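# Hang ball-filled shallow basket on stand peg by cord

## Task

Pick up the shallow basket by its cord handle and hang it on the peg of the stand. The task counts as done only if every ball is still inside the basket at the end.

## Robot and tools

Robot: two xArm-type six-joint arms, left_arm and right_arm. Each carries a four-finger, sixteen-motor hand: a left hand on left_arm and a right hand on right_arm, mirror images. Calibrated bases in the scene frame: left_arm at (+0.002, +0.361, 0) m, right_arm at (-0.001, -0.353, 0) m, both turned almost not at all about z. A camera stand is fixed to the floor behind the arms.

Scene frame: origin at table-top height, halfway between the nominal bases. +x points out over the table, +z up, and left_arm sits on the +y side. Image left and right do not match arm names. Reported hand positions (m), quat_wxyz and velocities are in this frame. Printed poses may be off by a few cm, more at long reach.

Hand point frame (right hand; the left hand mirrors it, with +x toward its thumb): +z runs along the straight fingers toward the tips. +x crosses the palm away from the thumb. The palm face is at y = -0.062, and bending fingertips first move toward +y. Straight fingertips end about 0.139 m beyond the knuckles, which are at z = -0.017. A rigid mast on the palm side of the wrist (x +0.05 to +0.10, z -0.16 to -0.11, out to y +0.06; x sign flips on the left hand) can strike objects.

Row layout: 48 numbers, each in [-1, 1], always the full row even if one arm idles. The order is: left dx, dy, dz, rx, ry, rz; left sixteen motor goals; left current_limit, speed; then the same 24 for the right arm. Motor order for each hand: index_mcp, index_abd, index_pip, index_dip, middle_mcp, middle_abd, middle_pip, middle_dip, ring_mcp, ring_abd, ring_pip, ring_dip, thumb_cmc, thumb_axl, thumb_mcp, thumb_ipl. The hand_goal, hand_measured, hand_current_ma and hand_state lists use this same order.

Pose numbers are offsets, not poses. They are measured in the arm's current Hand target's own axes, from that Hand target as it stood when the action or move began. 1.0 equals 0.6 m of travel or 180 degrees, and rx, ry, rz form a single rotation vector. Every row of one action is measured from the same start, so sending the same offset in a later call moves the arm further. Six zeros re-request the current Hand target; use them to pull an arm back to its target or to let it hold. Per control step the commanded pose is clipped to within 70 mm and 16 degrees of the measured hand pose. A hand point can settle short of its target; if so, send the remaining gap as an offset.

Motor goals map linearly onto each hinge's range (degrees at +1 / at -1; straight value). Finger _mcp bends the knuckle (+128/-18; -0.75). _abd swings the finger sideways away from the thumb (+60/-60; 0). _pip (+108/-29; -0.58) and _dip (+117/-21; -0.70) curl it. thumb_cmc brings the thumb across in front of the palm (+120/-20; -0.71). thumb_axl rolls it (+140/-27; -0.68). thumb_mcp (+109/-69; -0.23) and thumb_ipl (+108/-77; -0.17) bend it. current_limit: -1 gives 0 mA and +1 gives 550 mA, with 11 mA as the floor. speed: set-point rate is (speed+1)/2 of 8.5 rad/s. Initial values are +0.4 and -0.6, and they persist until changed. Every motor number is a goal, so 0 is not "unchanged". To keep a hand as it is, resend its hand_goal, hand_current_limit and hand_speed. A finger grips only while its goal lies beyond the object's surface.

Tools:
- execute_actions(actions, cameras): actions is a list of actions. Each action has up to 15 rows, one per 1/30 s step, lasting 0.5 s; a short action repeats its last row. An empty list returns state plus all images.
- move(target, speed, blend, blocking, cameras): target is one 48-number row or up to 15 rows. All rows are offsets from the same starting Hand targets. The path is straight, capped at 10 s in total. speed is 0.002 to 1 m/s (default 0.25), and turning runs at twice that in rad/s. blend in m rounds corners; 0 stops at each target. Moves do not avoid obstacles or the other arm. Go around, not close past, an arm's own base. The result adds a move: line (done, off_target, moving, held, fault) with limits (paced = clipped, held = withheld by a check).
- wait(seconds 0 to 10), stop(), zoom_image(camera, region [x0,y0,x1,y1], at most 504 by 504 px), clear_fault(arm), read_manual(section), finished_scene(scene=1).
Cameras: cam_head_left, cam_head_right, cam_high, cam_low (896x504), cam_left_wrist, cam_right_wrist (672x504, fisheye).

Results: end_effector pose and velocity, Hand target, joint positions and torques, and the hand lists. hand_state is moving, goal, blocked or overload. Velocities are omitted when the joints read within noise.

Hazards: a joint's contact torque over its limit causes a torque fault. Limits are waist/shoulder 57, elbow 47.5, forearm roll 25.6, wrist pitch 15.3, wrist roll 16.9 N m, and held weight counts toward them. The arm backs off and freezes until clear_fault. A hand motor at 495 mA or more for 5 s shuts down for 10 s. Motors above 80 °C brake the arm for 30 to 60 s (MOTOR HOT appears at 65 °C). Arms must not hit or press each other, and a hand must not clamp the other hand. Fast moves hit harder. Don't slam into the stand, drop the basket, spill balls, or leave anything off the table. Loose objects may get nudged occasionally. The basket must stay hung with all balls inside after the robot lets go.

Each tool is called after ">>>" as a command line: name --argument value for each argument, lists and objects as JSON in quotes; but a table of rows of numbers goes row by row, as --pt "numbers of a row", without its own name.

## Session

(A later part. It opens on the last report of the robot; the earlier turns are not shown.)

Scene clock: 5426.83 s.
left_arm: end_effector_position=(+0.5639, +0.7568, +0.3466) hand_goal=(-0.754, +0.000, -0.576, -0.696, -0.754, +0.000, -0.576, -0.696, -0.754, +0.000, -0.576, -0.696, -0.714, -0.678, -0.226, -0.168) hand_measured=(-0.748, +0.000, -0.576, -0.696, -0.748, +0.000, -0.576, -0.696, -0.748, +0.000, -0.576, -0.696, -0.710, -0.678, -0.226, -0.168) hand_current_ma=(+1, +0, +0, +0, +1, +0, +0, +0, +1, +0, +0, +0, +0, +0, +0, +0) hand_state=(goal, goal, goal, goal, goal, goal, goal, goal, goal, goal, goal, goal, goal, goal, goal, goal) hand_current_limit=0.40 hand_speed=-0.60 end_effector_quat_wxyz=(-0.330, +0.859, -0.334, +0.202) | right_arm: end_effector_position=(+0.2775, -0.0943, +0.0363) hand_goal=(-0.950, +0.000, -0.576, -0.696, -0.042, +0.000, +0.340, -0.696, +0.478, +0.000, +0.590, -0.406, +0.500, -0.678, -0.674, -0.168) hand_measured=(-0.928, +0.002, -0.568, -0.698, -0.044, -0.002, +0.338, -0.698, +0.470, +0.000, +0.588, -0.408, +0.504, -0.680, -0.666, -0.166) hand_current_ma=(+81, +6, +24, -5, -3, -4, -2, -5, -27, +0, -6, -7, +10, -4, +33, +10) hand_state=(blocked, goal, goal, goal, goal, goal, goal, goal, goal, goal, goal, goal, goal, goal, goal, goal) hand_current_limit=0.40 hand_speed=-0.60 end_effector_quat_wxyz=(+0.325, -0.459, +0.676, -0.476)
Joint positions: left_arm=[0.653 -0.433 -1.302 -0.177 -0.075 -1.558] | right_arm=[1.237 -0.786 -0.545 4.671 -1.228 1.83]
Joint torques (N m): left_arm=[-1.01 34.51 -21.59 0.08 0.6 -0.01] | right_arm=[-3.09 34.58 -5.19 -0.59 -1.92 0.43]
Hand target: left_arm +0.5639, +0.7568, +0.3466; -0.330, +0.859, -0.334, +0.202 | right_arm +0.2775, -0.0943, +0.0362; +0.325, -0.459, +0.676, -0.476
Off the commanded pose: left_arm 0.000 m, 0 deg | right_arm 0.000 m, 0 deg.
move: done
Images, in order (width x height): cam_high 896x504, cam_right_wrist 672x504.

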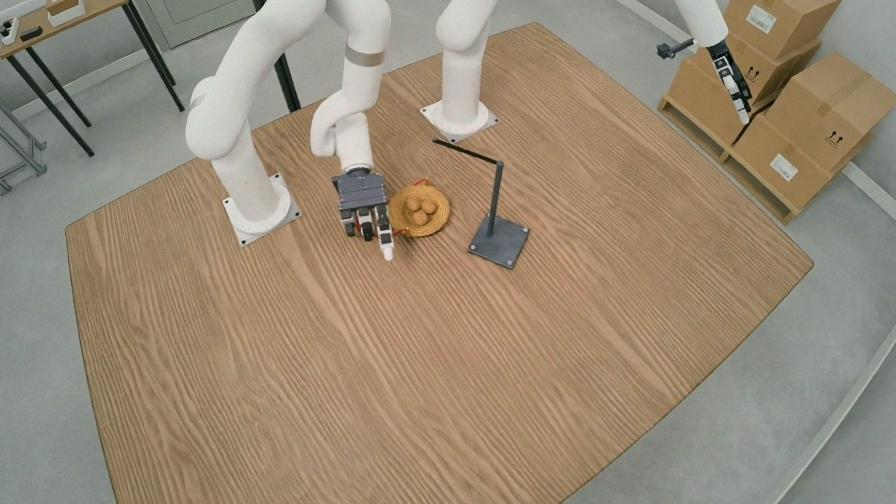

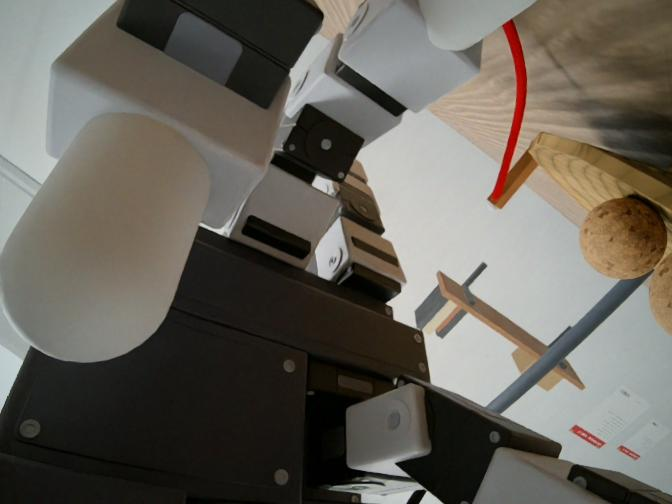

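>>> move --target '[0,0,0,0,0,0,-0.754,0,-0.576,-0.696,-0.754,0,-0.576,-0.696,-0.754,0,-0.576,-0.696,-0.714,-0.678,-0.226,-0.168,0.4,-0.6, 0.0066,0.0254,-0.0698,0,0,0,-0.95,0,-0.576,-0.696,-0.041,0,0.34,-0.696,0.479,0,0.591,-0.406,0.5,-0.678,-0.674,-0.168,0.4,-0.6]' --speed 0.04 --cameras '["cam_high","cam_right_wrist"]'

>>> zoom_image --camera "cam_high" --region '[340, 130, 460, 230]'

Scene clock: 5445.87 s.
left_arm: end_effector_position=(+0.5639, +0.7568, +0.3466) hand_goal=(-0.754, +0.000, -0.576, -0.696, -0.754, +0.000, -0.576, -0.696, -0.754, +0.000, -0.576, -0.696, -0.714, -0.678, -0.226, -0.168) hand_measured=(-0.748, +0.000, -0.576, -0.696, -0.748, +0.000, -0.576, -0.696, -0.748, +0.000, -0.576, -0.696, -0.710, -0.678, -0.226, -0.168) hand_current_ma=(+1, +0, +0, +0, +1, +0, +0, +0, +1, +0, +0, +0, +0, +0, +0, +0) hand_state=(goal, goal, goal, goal, goal, goal, goal, goal, goal, goal, goal, goal, goal, goal, goal, goal) hand_current_limit=0.40 hand_speed=-0.60 end_effector_quat_wxyz=(-0.330, +0.859, -0.334, +0.202) | right_arm: end_effector_position=(+0.2346, -0.0817, +0.0359) hand_goal=(-0.950, +0.000, -0.576, -0.696, -0.042, +0.000, +0.340, -0.696, +0.478, +0.000, +0.590, -0.406, +0.500, -0.678, -0.674, -0.168) hand_measured=(-0.928, +0.002, -0.568, -0.698, -0.410, -0.058, +0.430, -0.646, +0.470, +0.000, +0.588, -0.408, +0.504, -0.680, -0.666, -0.166) hand_current_ma=(+81, +6, +24, -5, -385, -192, +365, +188, -27, +0, -6, -7, +10, -4, +33, +10) hand_state=(blocked, goal, goal, goal, blocked, blocked, blocked, blocked, goal, goal, goal, goal, goal, goal, goal, goal) hand_current_limit=0.40 hand_speed=-0.60 end_effector_quat_wxyz=(+0.325, -0.459, +0.676, -0.476)
Joint positions: left_arm=[0.653 -0.433 -1.302 -0.177 -0.075 -1.558] | right_arm=[1.377 -0.788 -0.548 4.807 -1.195 1.827]
Joint torques (N m): left_arm=[-0.99 34.65 -21.96 0.49 0.66 0.06] | right_arm=[4.89 24.07 -0.9 1.13 5.41 -1.36]
Hand target: left_arm +0.5639, +0.7568, +0.3466; -0.330, +0.859, -0.334, +0.202 | right_arm +0.2346, -0.0817, +0.0359; +0.325, -0.459, +0.676, -0.476
Off the commanded pose: left_arm 0.000 m, 0 deg | right_arm 0.000 m, 0 deg.
move: done
Images, in order (width x height): cam_high 896x504, cam_right_wrist 672x504.

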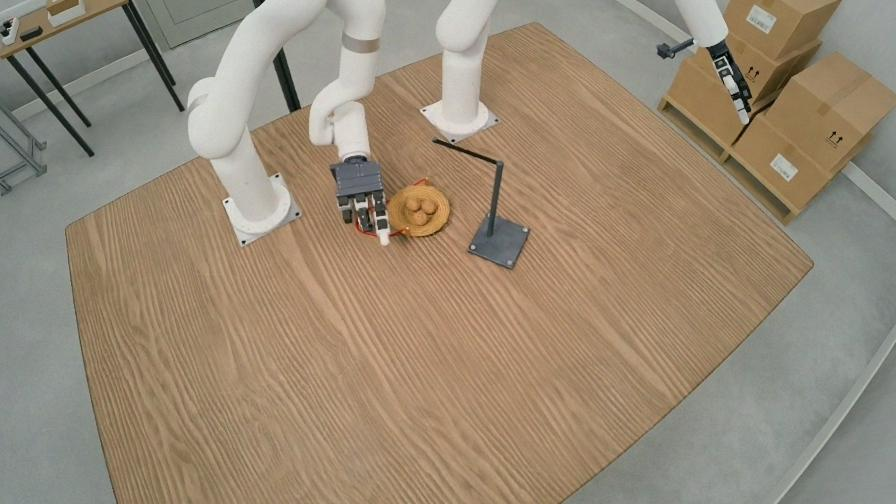

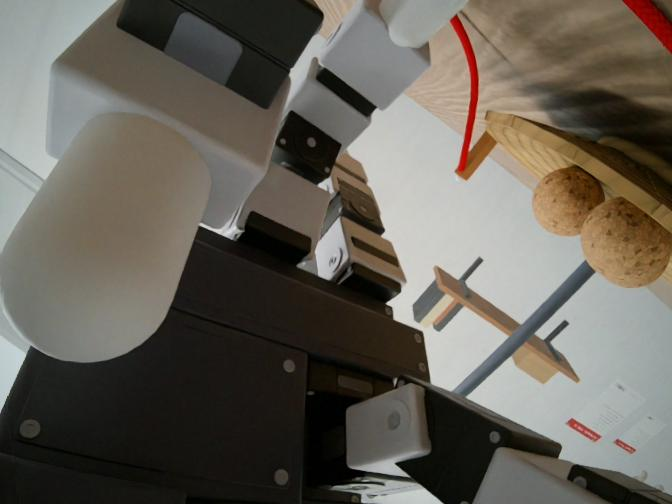

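Scaled by 4.200.

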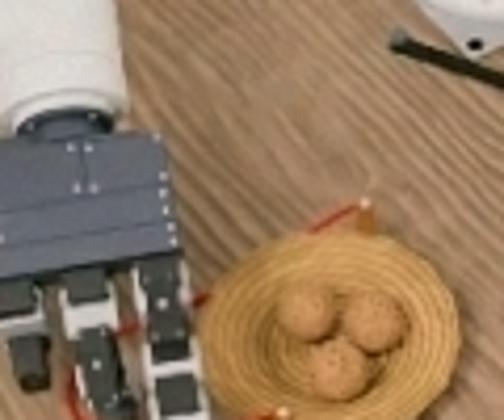

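>>> move --pt "0 0 0 0 0 0 -0.754 0 -0.576 -0.696 -0.754 0 -0.576 -0.696 -0.754 0 -0.576 -0.696 -0.714 -0.678 -0.226 -0.168 0.4 -0.6 0 -0.094 -0.0342 0 0 0 -0.95 0 -0.576 -0.696 -0.041 0 0.34 -0.696 0.479 0 0.591 -0.406 0.5 -0.678 -0.674 -0.168 0.4 -0.6" --pt "0 0 0 0 0 0 -0.754 0 -0.576 -0.696 -0.754 0 -0.576 -0.696 -0.754 0 -0.576 -0.696 -0.714 -0.678 -0.226 -0.168 0.4 -0.6 0.0267 -0.0073 -0.2109 0 0 0 -0.95 0 -0.576 -0.696 -0.041 0 0.34 -0.696 0.479 0 0.591 -0.406 0.5 -0.678 -0.674 -0.168 0.4 -0.6" --speed '[0.08,0.15]' --cameras '["cam_high","cam_right_wrist"]'

>>> zoom_image --camera "cam_high" --region '[340, 150, 460, 250]'

Scene clock: 5481.90 s.
left_arm: end_effector_position=(+0.5639, +0.7568, +0.3466) hand_goal=(-0.754, +0.000, -0.576, -0.696, -0.754, +0.000, -0.576, -0.696, -0.754, +0.000, -0.576, -0.696, -0.714, -0.678, -0.226, -0.168) hand_measured=(-0.748, +0.000, -0.576, -0.696, -0.748, +0.000, -0.576, -0.696, -0.748, +0.000, -0.576, -0.696, -0.710, -0.678, -0.226, -0.168) hand_current_ma=(+1, +0, +0, +0, +1, +0, +0, +0, +1, +0, +0, +0, +0, +0, +0, +0) hand_state=(goal, goal, goal, goal, goal, goal, goal, goal, goal, goal, goal, goal, goal, goal, goal, goal) hand_current_limit=0.40 hand_speed=-0.60 end_effector_quat_wxyz=(-0.330, +0.859, -0.334, +0.202) | right_arm: end_effector_position=(+0.1191, -0.0536, +0.0825) hand_goal=(-0.950, +0.000, -0.576, -0.696, -0.042, +0.000, +0.340, -0.696, +0.478, +0.000, +0.590, -0.406, +0.500, -0.678, -0.674, -0.168) hand_measured=(-0.928, +0.002, -0.568, -0.698, -0.042, -0.002, +0.342, -0.694, +0.470, +0.000, +0.588, -0.408, +0.504, -0.680, -0.666, -0.166) hand_current_ma=(+80, +6, +24, -5, +0, -6, +2, +7, -27, +0, -6, -7, +10, -4, +33, +10) hand_state=(blocked, goal, goal, goal, goal, goal, goal, goal, goal, goal, goal, goal, goal, goal, goal, goal) hand_current_limit=0.40 hand_speed=-0.60 end_effector_quat_wxyz=(+0.325, -0.459, +0.676, -0.476)
Joint positions: left_arm=[0.653 -0.433 -1.302 -0.177 -0.075 -1.558] | right_arm=[1.725 -0.652 -0.562 5.215 -1.184 1.657]
Joint torques (N m): left_arm=[-1.23 34.77 -21.71 0.03 0.61 0.05] | right_arm=[4.04 34.55 -7.45 0.82 -2.42 -0.34]
Hand target: left_arm +0.5639, +0.7568, +0.3466; -0.330, +0.859, -0.334, +0.202 | right_arm +0.1191, -0.0536, +0.0825; +0.325, -0.459, +0.676, -0.476
Off the commanded pose: left_arm 0.000 m, 0 deg | right_arm 0.000 m, 0 deg.
move: done
Images, in order (width x height): cam_high 896x504, cam_right_wrist 672x504.

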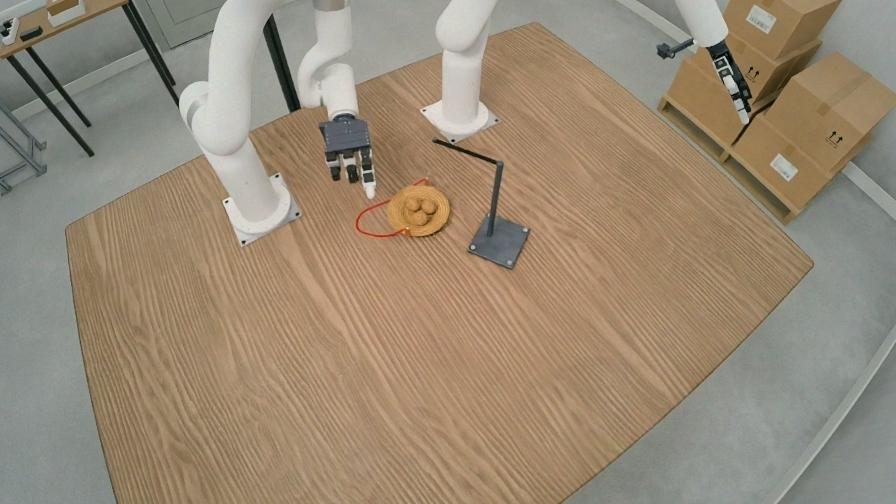

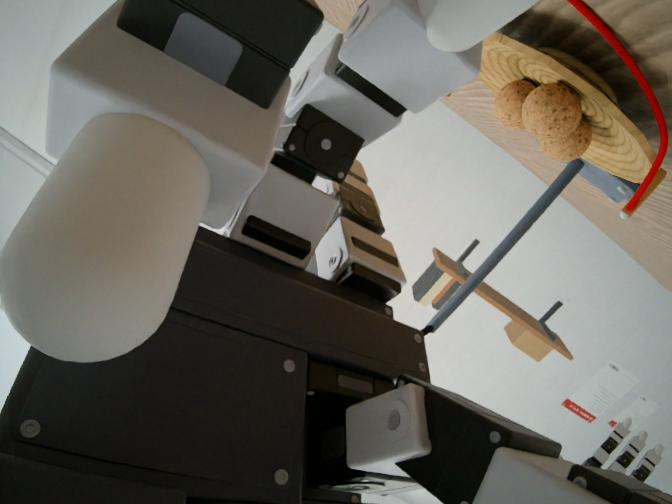

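Scaled by 4.200.

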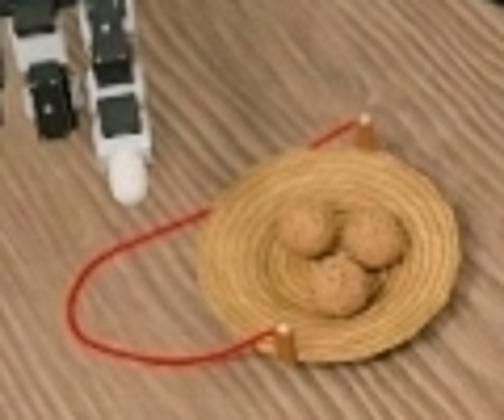

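>>> move --pt "0 0 0 0 0 0 -0.754 0 -0.576 -0.696 -0.754 0 -0.576 -0.696 -0.754 0 -0.576 -0.696 -0.714 -0.678 -0.226 -0.168 0.4 -0.6 -0.0433 -0.0755 0.2072 0 0.0715 0.026 -0.95 0 -0.576 -0.696 -0.041 0 0.34 -0.696 0.479 0 0.591 -0.406 0.5 -0.678 -0.674 -0.168 0.4 -0.6" --pt "0 0 0 0 0 0 -0.754 0 -0.576 -0.696 -0.754 0 -0.576 -0.696 -0.754 0 -0.576 -0.696 -0.714 -0.678 -0.226 -0.168 0.4 -0.6 -0.0433 -0.0023 0.2338 0 0.0715 0.026 -0.95 0 -0.576 -0.696 -0.041 0 0.34 -0.696 0.479 0 0.591 -0.406 0.5 -0.678 -0.674 -0.168 0.4 -0.6" --speed '[0.12,0.06]' --cameras '["cam_high","cam_right_wrist"]'

>>> zoom_image --camera "cam_high" --region '[340, 150, 460, 250]'

Scene clock: 5559.30 s.
left_arm: end_effector_position=(+0.5639, +0.7568, +0.3466) hand_goal=(-0.754, +0.000, -0.576, -0.696, -0.754, +0.000, -0.576, -0.696, -0.754, +0.000, -0.576, -0.696, -0.714, -0.678, -0.226, -0.168) hand_measured=(-0.748, +0.000, -0.576, -0.696, -0.748, +0.000, -0.576, -0.696, -0.748, +0.000, -0.576, -0.696, -0.710, -0.678, -0.226, -0.168) hand_current_ma=(+1, +0, +0, +0, +1, +0, +0, +0, +1, +0, +0, +0, +0, +0, +0, +0) hand_state=(goal, goal, goal, goal, goal, goal, goal, goal, goal, goal, goal, goal, goal, goal, goal, goal) hand_current_limit=0.40 hand_speed=-0.60 end_effector_quat_wxyz=(-0.330, +0.859, -0.334, +0.202) | right_arm: end_effector_position=(+0.2521, -0.0778, +0.0368) hand_goal=(-0.950, +0.000, -0.576, -0.696, -0.042, +0.000, +0.340, -0.696, +0.478, +0.000, +0.590, -0.406, +0.500, -0.678, -0.674, -0.168) hand_measured=(-0.928, +0.002, -0.568, -0.698, -0.042, -0.002, +0.342, -0.694, +0.470, +0.000, +0.588, -0.408, +0.504, -0.680, -0.666, -0.166) hand_current_ma=(+80, +6, +24, -5, +0, -6, +2, +7, -27, +0, -6, -7, +9, -4, +32, +10) hand_state=(blocked, goal, goal, goal, goal, goal, goal, goal, goal, goal, goal, goal, goal, goal, goal, goal) hand_current_limit=0.40 hand_speed=-0.60 end_effector_quat_wxyz=(+0.267, -0.375, +0.726, -0.511)
Joint positions: left_arm=[0.653 -0.433 -1.302 -0.177 -0.075 -1.558] | right_arm=[1.312 -0.808 -0.668 5.02 -1.182 1.717]
Joint torques (N m): left_arm=[-0.93 34.34 -21.62 0.3 0.65 0.01] | right_arm=[-3.49 38.57 -6.54 -0.6 -1.16 0.48]
Hand target: left_arm +0.5639, +0.7568, +0.3466; -0.330, +0.859, -0.334, +0.202 | right_arm +0.2521, -0.0779, +0.0368; +0.267, -0.375, +0.726, -0.511
Off the commanded pose: left_arm 0.000 m, 0 deg | right_arm 0.000 m, 0 deg.
move: done
Images, in order (width x height): cam_high 896x504, cam_right_wrist 672x504.

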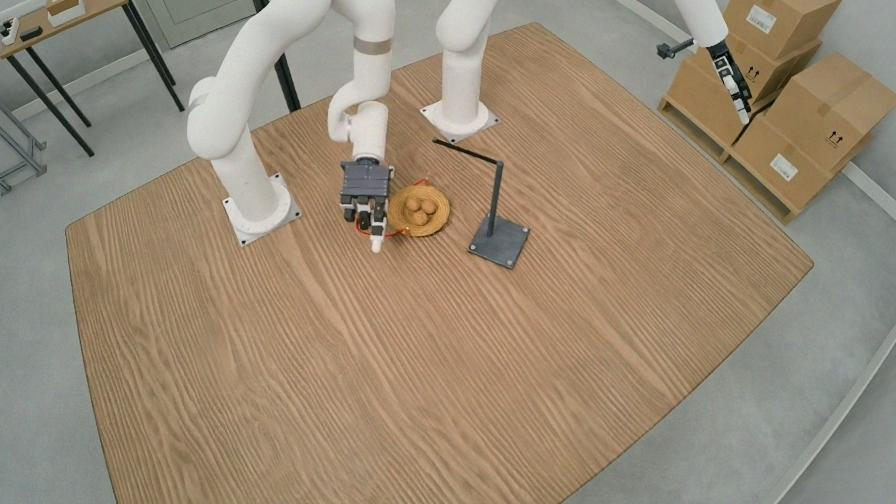

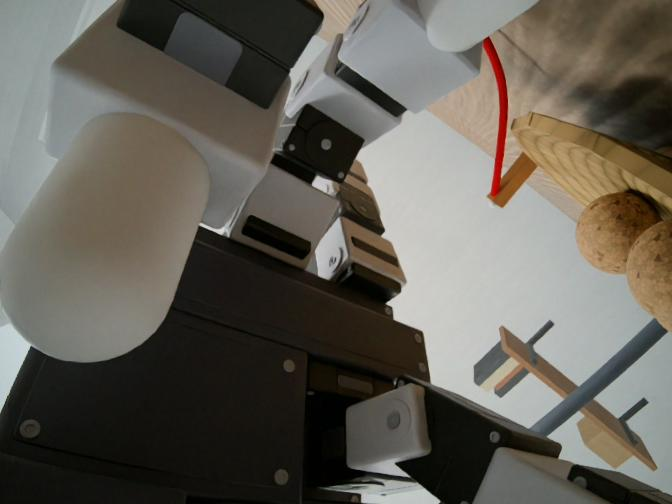

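Scaled by 4.200.

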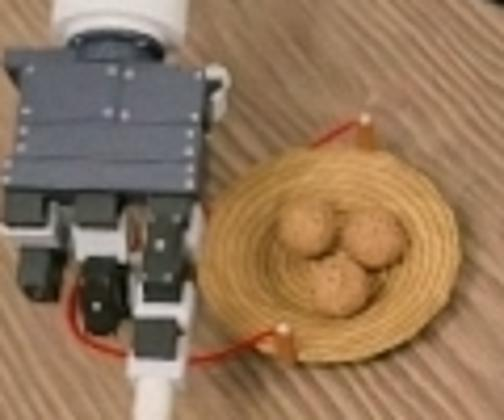

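>>> move --target '[0,0,0,0,0,0,-0.754,0,-0.576,-0.696,-0.754,0,-0.576,-0.696,-0.754,0,-0.576,-0.696,-0.714,-0.678,-0.226,-0.168,0.4,-0.6, 0.0833,0.0017,0.0006,0,0,0,-0.95,0,-0.576,-0.696,-0.041,0,0.34,-0.696,0.479,0,0.591,-0.406,0.5,-0.678,-0.674,-0.168,0.4,-0.6]' --speed 0.04 --cameras '["cam_high","cam_right_wrist"]'

>>> zoom_image --camera "cam_high" --region '[340, 150, 460, 250]'

Scene clock: 5571.60 s.
left_arm: end_effector_position=(+0.5639, +0.7568, +0.3466) hand_goal=(-0.754, +0.000, -0.576, -0.696, -0.754, +0.000, -0.576, -0.696, -0.754, +0.000, -0.576, -0.696, -0.714, -0.678, -0.226, -0.168) hand_measured=(-0.748, +0.000, -0.576, -0.696, -0.748, +0.000, -0.576, -0.696, -0.748, +0.000, -0.576, -0.696, -0.710, -0.678, -0.226, -0.168) hand_current_ma=(+1, +0, +0, +0, +1, +0, +0, +0, +1, +0, +0, +0, +0, +0, +0, +0) hand_state=(goal, goal, goal, goal, goal, goal, goal, goal, goal, goal, goal, goal, goal, goal, goal, goal) hand_current_limit=0.40 hand_speed=-0.60 end_effector_quat_wxyz=(-0.330, +0.859, -0.334, +0.202) | right_arm: end_effector_position=(+0.2233, -0.1187, +0.0355) hand_goal=(-0.950, +0.000, -0.576, -0.696, -0.042, +0.000, +0.340, -0.696, +0.478, +0.000, +0.590, -0.406, +0.500, -0.678, -0.674, -0.168) hand_measured=(-0.928, +0.002, -0.568, -0.698, -0.038, -0.002, +0.344, -0.694, +0.470, +0.000, +0.588, -0.408, +0.504, -0.680, -0.666, -0.166) hand_current_ma=(+80, +6, +24, -5, +14, -6, +8, +7, -27, +0, -6, -7, +9, -4, +32, +10) hand_state=(blocked, goal, goal, goal, goal, goal, goal, goal, goal, goal, goal, goal, goal, goal, goal, goal) hand_current_limit=0.40 hand_speed=-0.60 end_effector_quat_wxyz=(+0.267, -0.375, +0.726, -0.511)
Joint positions: left_arm=[0.653 -0.433 -1.302 -0.177 -0.075 -1.558] | right_arm=[1.366 -0.79 -0.557 5.036 -1.143 1.809]
Joint torques (N m): left_arm=[-0.88 34.18 -21.6 0.25 0.72 0.02] | right_arm=[3.03 40.71 -2.52 1.28 -1.09 0.32]
Hand target: left_arm +0.5639, +0.7568, +0.3466; -0.330, +0.859, -0.334, +0.202 | right_arm +0.2233, -0.1187, +0.0355; +0.267, -0.375, +0.726, -0.511
Off the commanded pose: left_arm 0.000 m, 0 deg | right_arm 0.000 m, 0 deg.
move: done
Images, in order (width x height): cam_high 896x504, cam_right_wrist 672x504.

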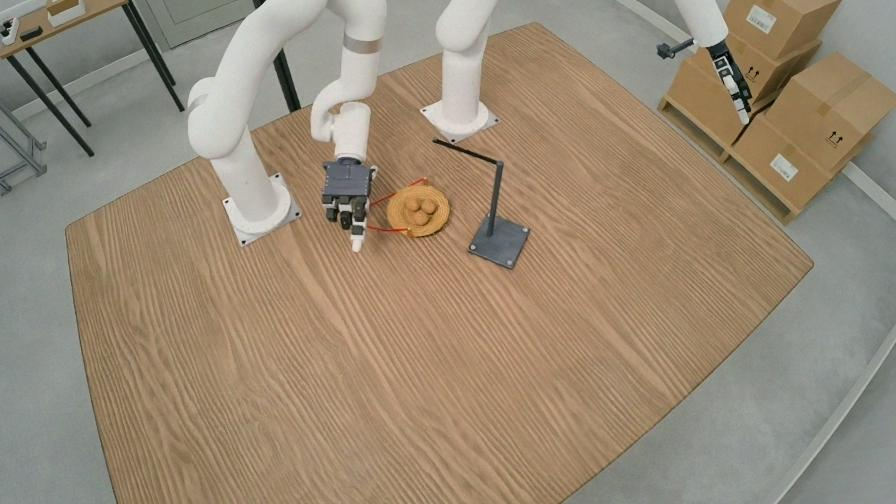

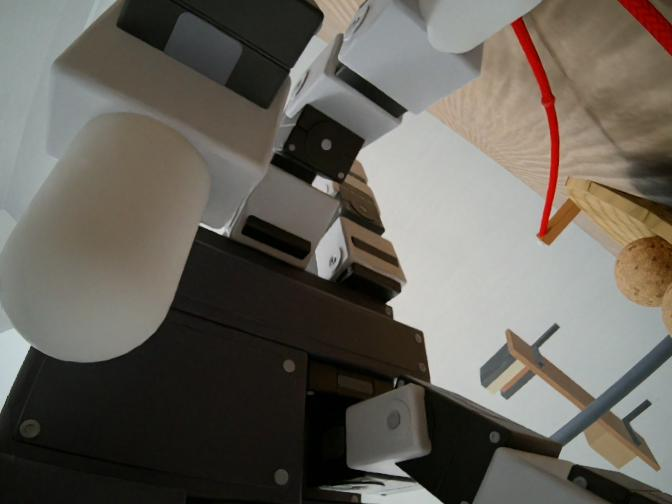

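Scaled by 4.200.

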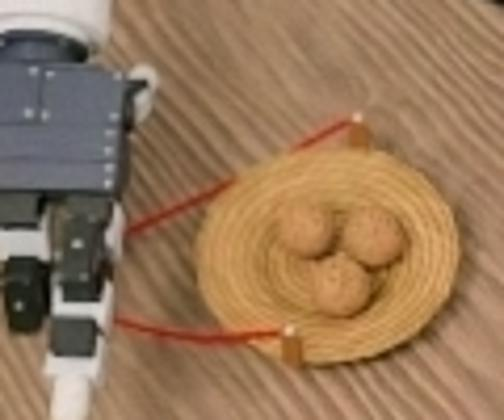

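>>> wait --seconds 0.1 --cameras '["cam_head_left","cam_low","cam_head_right"]'

>>> zoom_image --camera "cam_low" --region '[330, 150, 480, 260]'

>>> zoom_image --camera "cam_head_left" --region '[400, 320, 500, 420]'

Scene clock: 5748.33 s.
left_arm: end_effector_position=(+0.5639, +0.7568, +0.3466) hand_goal=(-0.754, +0.000, -0.576, -0.696, -0.754, +0.000, -0.576, -0.696, -0.754, +0.000, -0.576, -0.696, -0.714, -0.678, -0.226, -0.168) hand_measured=(-0.748, +0.000, -0.576, -0.696, -0.748, +0.000, -0.576, -0.696, -0.748, +0.000, -0.576, -0.696, -0.710, -0.678, -0.226, -0.168) hand_current_ma=(+1, +0, +0, +0, +1, +0, +0, +0, +1, +0, +0, +0, +0, +0, +0, +0) hand_state=(goal, goal, goal, goal, goal, goal, goal, goal, goal, goal, goal, goal, goal, goal, goal, goal) hand_current_limit=0.40 hand_speed=-0.60 end_effector_quat_wxyz=(-0.330, +0.859, -0.334, +0.202) | right_arm: end_effector_position=(+0.2233, -0.1187, +0.0355) hand_goal=(-0.950, +0.000, -0.576, -0.696, -0.042, +0.000, +0.340, -0.696, +0.478, +0.000, +0.590, -0.406, +0.500, -0.678, -0.674, -0.168) hand_measured=(-0.928, +0.002, -0.568, -0.698, -0.038, -0.004, +0.344, -0.694, +0.470, +0.000, +0.588, -0.408, +0.504, -0.680, -0.666, -0.166) hand_current_ma=(+80, +6, +24, -5, +14, -6, +8, +7, -27, +0, -6, -7, +9, -4, +32, +10) hand_state=(blocked, goal, goal, goal, goal, goal, goal, goal, goal, goal, goal, goal, goal, goal, goal, goal) hand_current_limit=0.40 hand_speed=-0.60 end_effector_quat_wxyz=(+0.267, -0.375, +0.726, -0.511)
Joint positions: left_arm=[0.653 -0.433 -1.302 -0.177 -0.075 -1.558] | right_arm=[1.366 -0.79 -0.557 5.036 -1.143 1.81]
Joint torques (N m): left_arm=[-1.92 34.13 -21.85 0.19 0.67 0.07] | right_arm=[2.94 41.08 -2.51 0.81 -1.05 0.02]
Hand target: left_arm +0.5639, +0.7568, +0.3466; -0.330, +0.859, -0.334, +0.202 | right_arm +0.2233, -0.1187, +0.0355; +0.267, -0.375, +0.726, -0.511
Off the commanded pose: left_arm 0.000 m, 0 deg | right_arm 0.000 m, 0 deg.
wait: 0.10 s; at rest from the start
Images, in order (width x height): cam_head_left 896x504, cam_head_right 896x504, cam_low 896x504.

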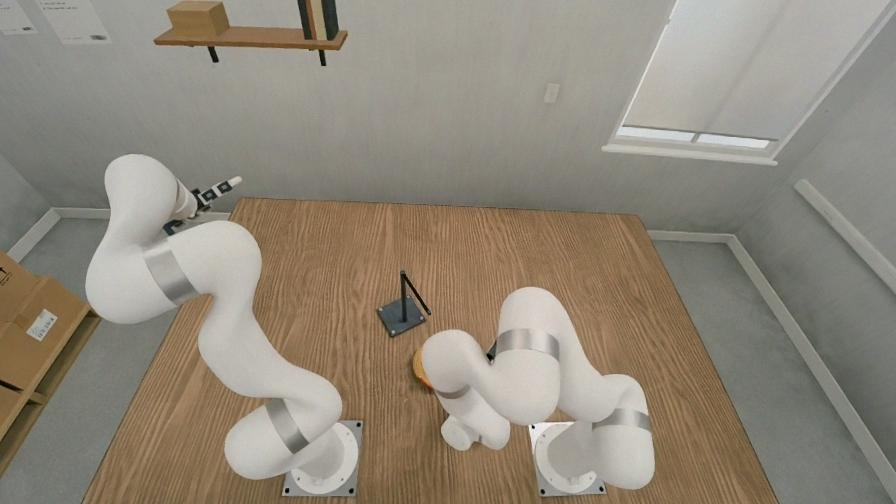

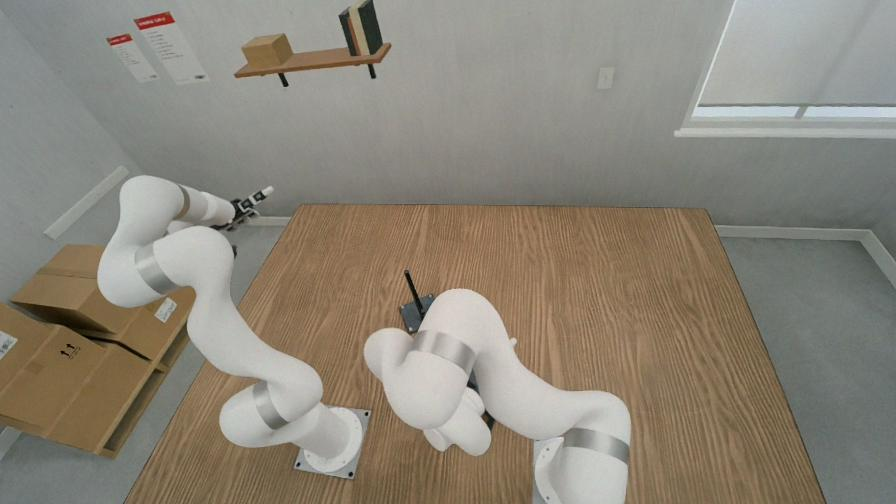

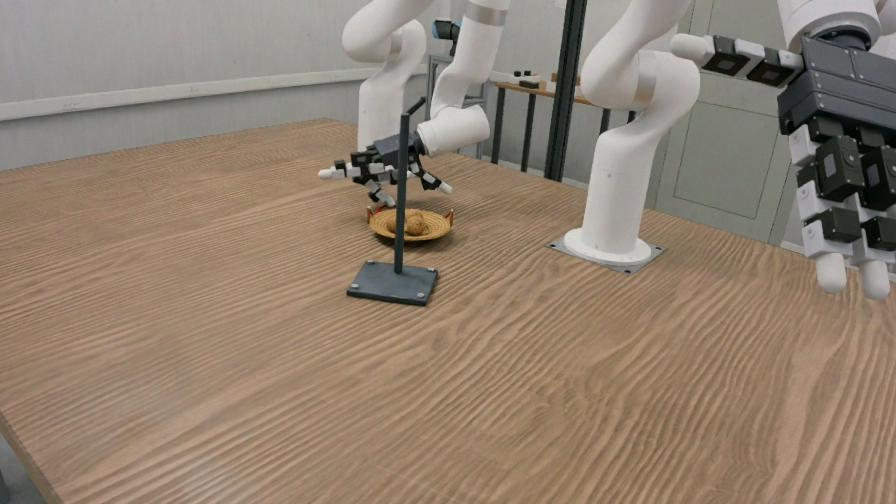

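Scaled by 3.360.

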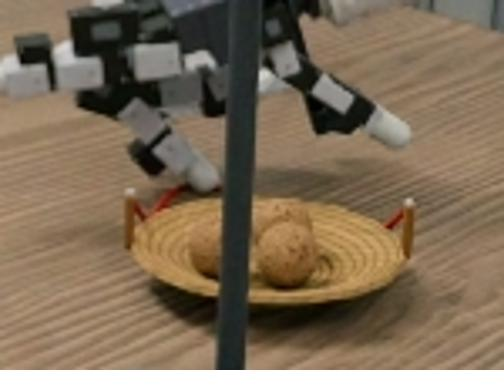

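Scaled by 5.040.

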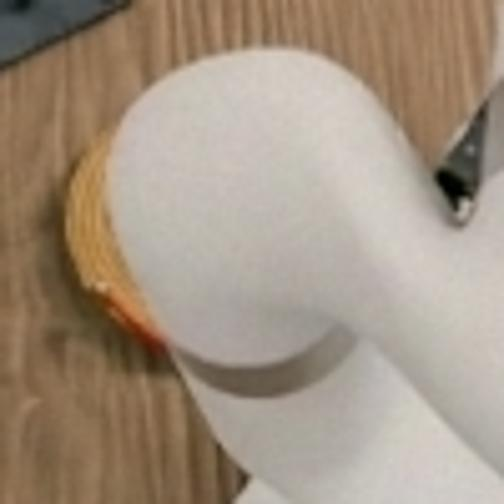

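>>> move --pt "0 0 0 0 0 0 -0.754 0 -0.576 -0.696 -0.754 0 -0.576 -0.696 -0.754 0 -0.576 -0.696 -0.714 -0.678 -0.226 -0.168 0.4 -0.6 0 -0.0705 -0.0257 0 0 0 -0.95 0 -0.576 -0.696 -0.041 0 0.34 -0.696 0.479 0 0.591 -0.406 0.5 -0.678 -0.674 -0.168 0.4 -0.6" --pt "0 0 0 0 0 0 -0.754 0 -0.576 -0.696 -0.754 0 -0.576 -0.696 -0.754 0 -0.576 -0.696 -0.714 -0.678 -0.226 -0.168 0.4 -0.6 -0.0068 -0.0918 0.033 0 0.1358 0.0494 -0.95 0 -0.576 -0.696 0.299 0 0.036 -0.696 0.479 0 0.591 -0.406 0.5 -0.678 -0.674 -0.168 0.4 -0.6" --pt "0 0 0 0 0 0 -0.754 0 -0.576 -0.696 -0.754 0 -0.576 -0.696 -0.754 0 -0.576 -0.696 -0.714 -0.678 -0.226 -0.168 0.4 -0.6 -0.0068 -0.0217 0.0585 0 0.1358 0.0494 -0.95 0 -0.576 -0.696 0.299 0 0.036 -0.696 0.479 0 0.591 -0.406 0.5 -0.678 -0.674 -0.168 0.4 -0.6" --speed '[0.08,0.15,0.06]' --cameras '["cam_high","cam_right_wrist"]'

>>> zoom_image --camera "cam_high" --region '[340, 150, 460, 250]'

Scene clock: 5863.20 s.
left_arm: end_effector_position=(+0.5639, +0.7568, +0.3466) hand_goal=(-0.754, +0.000, -0.576, -0.696, -0.754, +0.000, -0.576, -0.696, -0.754, +0.000, -0.576, -0.696, -0.714, -0.678, -0.226, -0.168) hand_measured=(-0.748, +0.000, -0.576, -0.696, -0.748, +0.000, -0.576, -0.696, -0.748, +0.000, -0.576, -0.696, -0.710, -0.678, -0.226, -0.168) hand_current_ma=(+1, +0, +0, +0, +1, +0, +0, +0, +1, +0, +0, +0, +0, +0, +0, +0) hand_state=(goal, goal, goal, goal, goal, goal, goal, goal, goal, goal, goal, goal, goal, goal, goal, goal) hand_current_limit=0.40 hand_speed=-0.60 end_effector_quat_wxyz=(-0.330, +0.859, -0.334, +0.202) | right_arm: end_effector_position=(+0.2562, -0.1369, +0.0360) hand_goal=(-0.950, +0.000, -0.576, -0.696, +0.298, +0.000, +0.036, -0.696, +0.478, +0.000, +0.590, -0.406, +0.500, -0.678, -0.674, -0.168) hand_measured=(-0.928, +0.002, -0.568, -0.698, +0.292, -0.002, +0.038, -0.694, +0.470, +0.000, +0.588, -0.408, +0.504, -0.680, -0.666, -0.166) hand_current_ma=(+80, +6, +24, -5, -14, -6, +2, +6, -27, +0, -6, -7, +9, -4, +32, +10) hand_state=(blocked, goal, goal, goal, goal, goal, goal, goal, goal, goal, goal, goal, goal, goal, goal, goal) hand_current_limit=0.40 hand_speed=-0.60 end_effector_quat_wxyz=(+0.146, -0.202, +0.793, -0.556)
Joint positions: left_arm=[0.653 -0.433 -1.302 -0.177 -0.075 -1.558] | right_arm=[1.172 -0.822 -0.719 5.351 -1.162 1.666]
Joint torques (N m): left_arm=[-1.58 34.33 -21.75 0.47 0.64 0.03] | right_arm=[-3.92 40.47 -7.11 -0.66 -1.17 0.45]
Hand target: left_arm +0.5639, +0.7568, +0.3466; -0.330, +0.859, -0.334, +0.202 | right_arm +0.2562, -0.1369, +0.0359; +0.146, -0.202, +0.793, -0.556
Off the commanded pose: left_arm 0.000 m, 0 deg | right_arm 0.000 m, 0 deg.
move: done
Images, in order (width x height): cam_high 896x504, cam_right_wrist 672x504.

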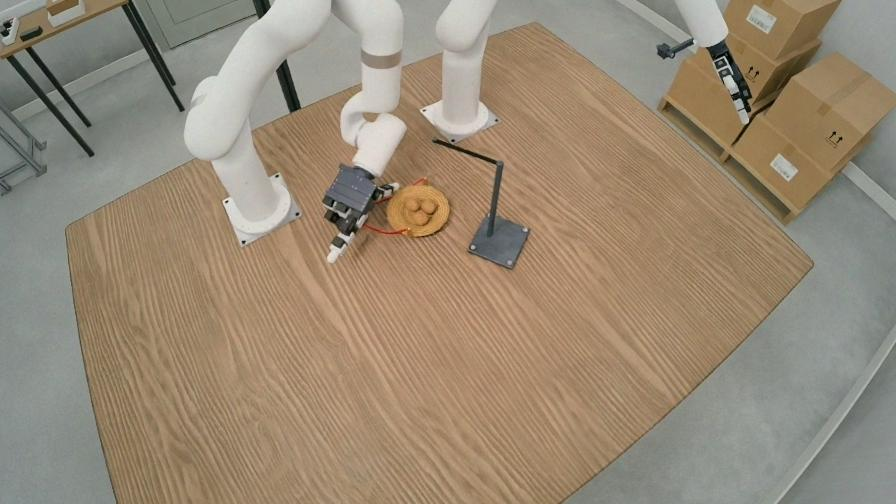

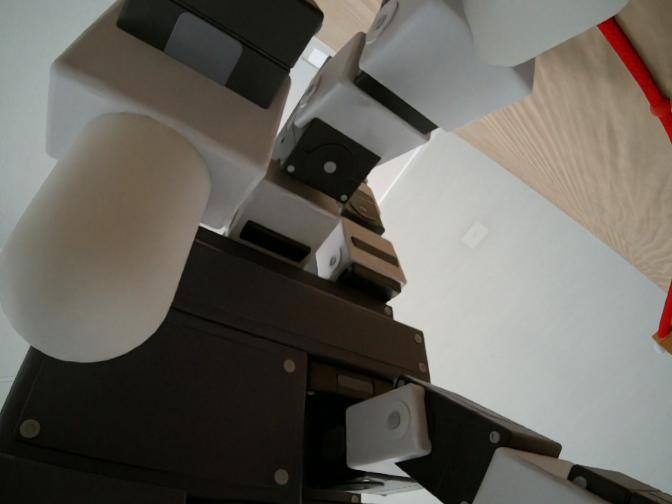

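Scaled by 4.200.

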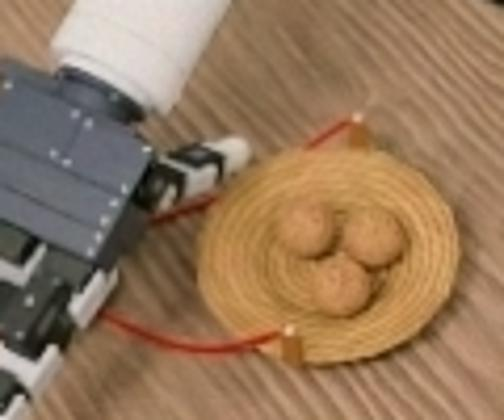

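>>> move --target '[0,0,0,0,0,0,-0.754,0,-0.576,-0.696,-0.754,0,-0.576,-0.696,-0.754,0,-0.576,-0.696,-0.714,-0.678,-0.226,-0.168,0.4,-0.6, 0.0527,-0.003,0.0103,0,0,0,-0.95,0,-0.576,-0.696,0.299,0,0.036,-0.696,0.479,0,0.591,-0.406,0.5,-0.678,-0.674,-0.168,0.4,-0.6]' --speed 0.04 --cameras '["cam_high","cam_right_wrist"]'

>>> zoom_image --camera "cam_high" --region '[340, 150, 460, 250]'

Scene clock: 5878.43 s.
left_arm: end_effector_position=(+0.5639, +0.7568, +0.3466) hand_goal=(-0.754, +0.000, -0.576, -0.696, -0.754, +0.000, -0.576, -0.696, -0.754, +0.000, -0.576, -0.696, -0.714, -0.678, -0.226, -0.168) hand_measured=(-0.748, +0.000, -0.576, -0.696, -0.748, +0.000, -0.576, -0.696, -0.748, +0.000, -0.576, -0.696, -0.710, -0.678, -0.226, -0.168) hand_current_ma=(+1, +0, +0, +0, +1, +0, +0, +0, +1, +0, +0, +0, +0, +0, +0, +0) hand_state=(goal, goal, goal, goal, goal, goal, goal, goal, goal, goal, goal, goal, goal, goal, goal, goal) hand_current_limit=0.40 hand_speed=-0.60 end_effector_quat_wxyz=(-0.330, +0.859, -0.334, +0.202) | right_arm: end_effector_position=(+0.2316, -0.1578, +0.0353) hand_goal=(-0.950, +0.000, -0.576, -0.696, +0.298, +0.000, +0.036, -0.696, +0.478, +0.000, +0.590, -0.406, +0.500, -0.678, -0.674, -0.168) hand_measured=(-0.928, +0.002, -0.568, -0.698, +0.294, -0.002, +0.038, -0.694, +0.470, +0.000, +0.588, -0.408, +0.504, -0.680, -0.666, -0.166) hand_current_ma=(+80, +6, +24, -5, -8, -6, +2, +6, -27, +0, -6, -7, +9, -4, +32, +10) hand_state=(blocked, goal, goal, goal, goal, goal, goal, goal, goal, goal, goal, goal, goal, goal, goal, goal) hand_current_limit=0.40 hand_speed=-0.60 end_effector_quat_wxyz=(+0.146, -0.202, +0.793, -0.556)
Joint positions: left_arm=[0.653 -0.433 -1.302 -0.177 -0.075 -1.558] | right_arm=[1.212 -0.806 -0.648 5.373 -1.125 1.71]
Joint torques (N m): left_arm=[-0.85 34.52 -21.73 0.17 0.66 0.05] | right_arm=[3.73 43.45 -4.11 1.04 -1.12 0.37]
Hand target: left_arm +0.5639, +0.7568, +0.3466; -0.330, +0.859, -0.334, +0.202 | right_arm +0.2316, -0.1578, +0.0353; +0.146, -0.202, +0.793, -0.556
Off the commanded pose: left_arm 0.000 m, 0 deg | right_arm 0.000 m, 0 deg.
move: done
Images, in order (width x height): cam_high 896x504, cam_right_wrist 672x504.

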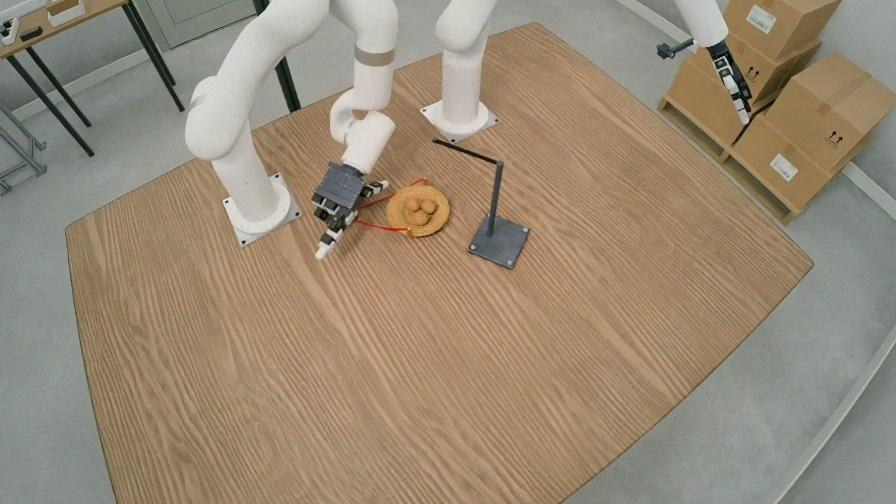

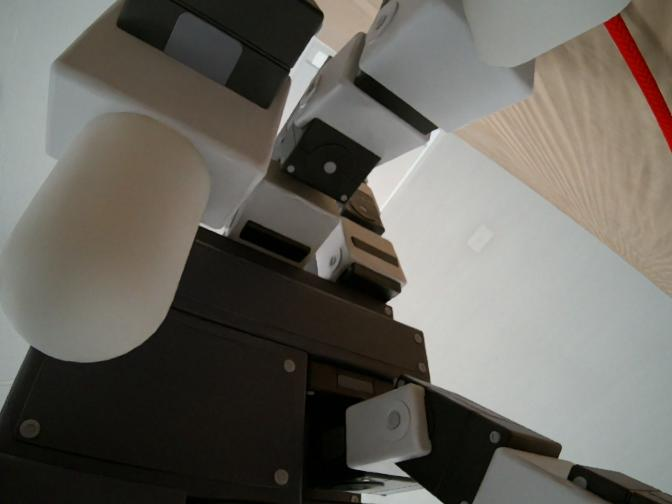

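Scaled by 4.200.

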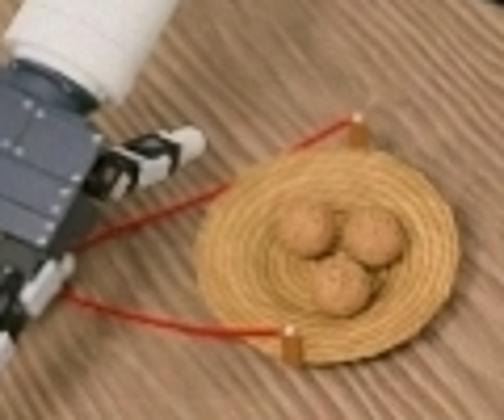

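>>> move --target '[0,0,0,0,0,0,-0.754,0,-0.576,-0.696,-0.754,0,-0.576,-0.696,-0.754,0,-0.576,-0.696,-0.714,-0.678,-0.226,-0.168,0.4,-0.6, 0.0167,0,0,0,0,0,-0.95,0,-0.576,-0.696,0.299,0,0.036,-0.696,0.479,0,0.591,-0.406,0.5,-0.678,-0.674,-0.168,0.4,-0.6]' --speed 0.04 --cameras '["cam_high","cam_low"]'

>>> zoom_image --camera "cam_high" --region '[340, 150, 460, 250]'

>>> zoom_image --camera "cam_low" --region '[330, 150, 480, 260]'

Scene clock: 5895.97 s.
left_arm: end_effector_position=(+0.5639, +0.7568, +0.3466) hand_goal=(-0.754, +0.000, -0.576, -0.696, -0.754, +0.000, -0.576, -0.696, -0.754, +0.000, -0.576, -0.696, -0.714, -0.678, -0.226, -0.168) hand_measured=(-0.748, +0.000, -0.576, -0.696, -0.748, +0.000, -0.576, -0.696, -0.748, +0.000, -0.576, -0.696, -0.710, -0.678, -0.226, -0.168) hand_current_ma=(+1, +0, +0, +0, +1, +0, +0, +0, +1, +0, +0, +0, +0, +0, +0, +0) hand_state=(goal, goal, goal, goal, goal, goal, goal, goal, goal, goal, goal, goal, goal, goal, goal, goal) hand_current_limit=0.40 hand_speed=-0.60 end_effector_quat_wxyz=(-0.330, +0.859, -0.334, +0.202) | right_arm: end_effector_position=(+0.2229, -0.1626, +0.0353) hand_goal=(-0.950, +0.000, -0.576, -0.696, +0.298, +0.000, +0.036, -0.696, +0.478, +0.000, +0.590, -0.406, +0.500, -0.678, -0.674, -0.168) hand_measured=(-0.928, +0.002, -0.568, -0.698, +0.304, -0.008, +0.040, -0.694, +0.470, +0.000, +0.588, -0.408, +0.504, -0.680, -0.666, -0.166) hand_current_ma=(+80, +6, +24, -5, +19, -19, +8, +6, -27, +0, -6, -7, +9, -4, +32, +10) hand_state=(blocked, goal, goal, goal, goal, goal, goal, goal, goal, goal, goal, goal, goal, goal, goal, goal) hand_current_limit=0.40 hand_speed=-0.60 end_effector_quat_wxyz=(+0.146, -0.202, +0.793, -0.556)
Joint positions: left_arm=[0.653 -0.433 -1.302 -0.177 -0.075 -1.558] | right_arm=[1.231 -0.802 -0.63 5.387 -1.114 1.72]
Joint torques (N m): left_arm=[-1.29 34.35 -21.92 0.31 0.66 0.05] | right_arm=[3.49 42.96 -3.12 0.91 -1.07 0.3]
Hand target: left_arm +0.5639, +0.7568, +0.3466; -0.330, +0.859, -0.334, +0.202 | right_arm +0.2228, -0.1626, +0.0353; +0.146, -0.202, +0.793, -0.556
Off the commanded pose: left_arm 0.000 m, 0 deg | right_arm 0.000 m, 0 deg.
move: done
Images, in order (width x height): cam_high 896x504, cam_low 896x504.

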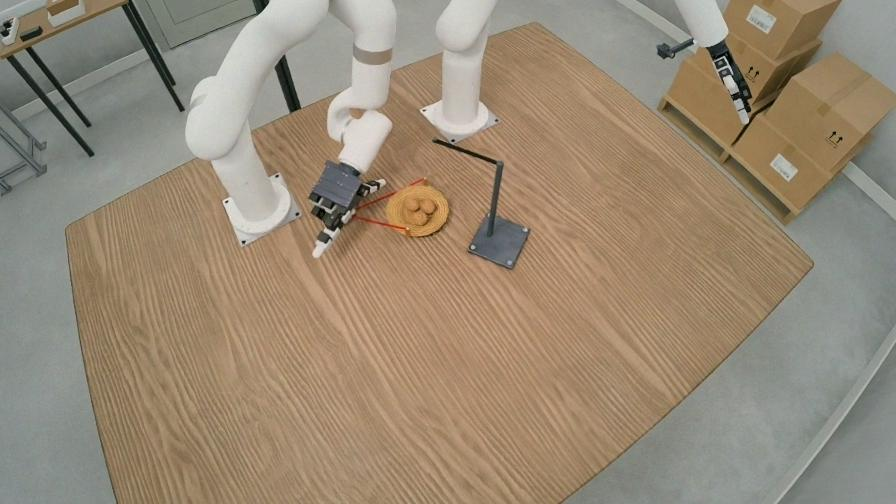

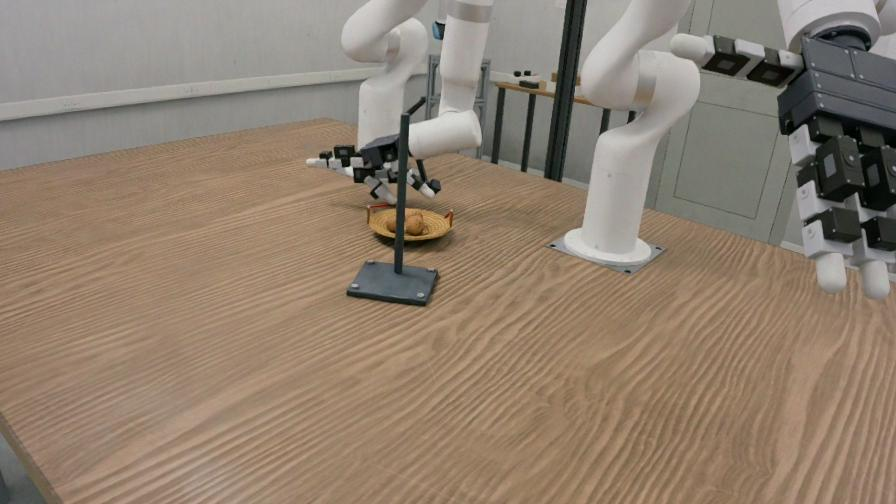

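Scaled by 4.200.

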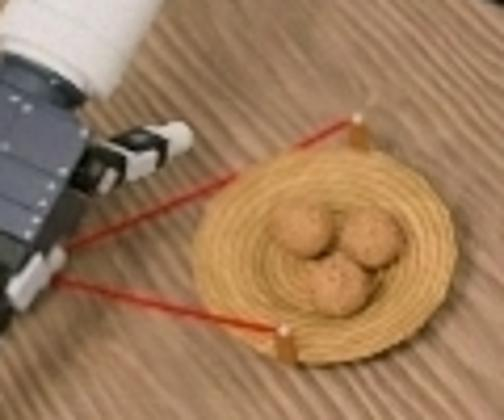

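Scaled by 3.360.

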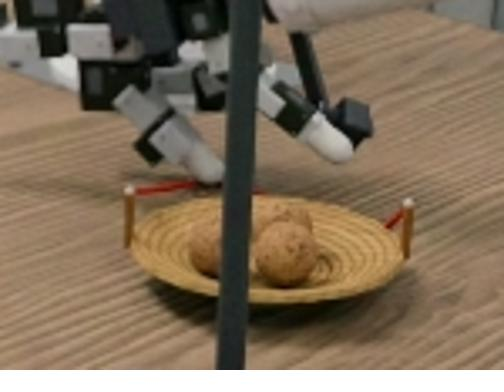

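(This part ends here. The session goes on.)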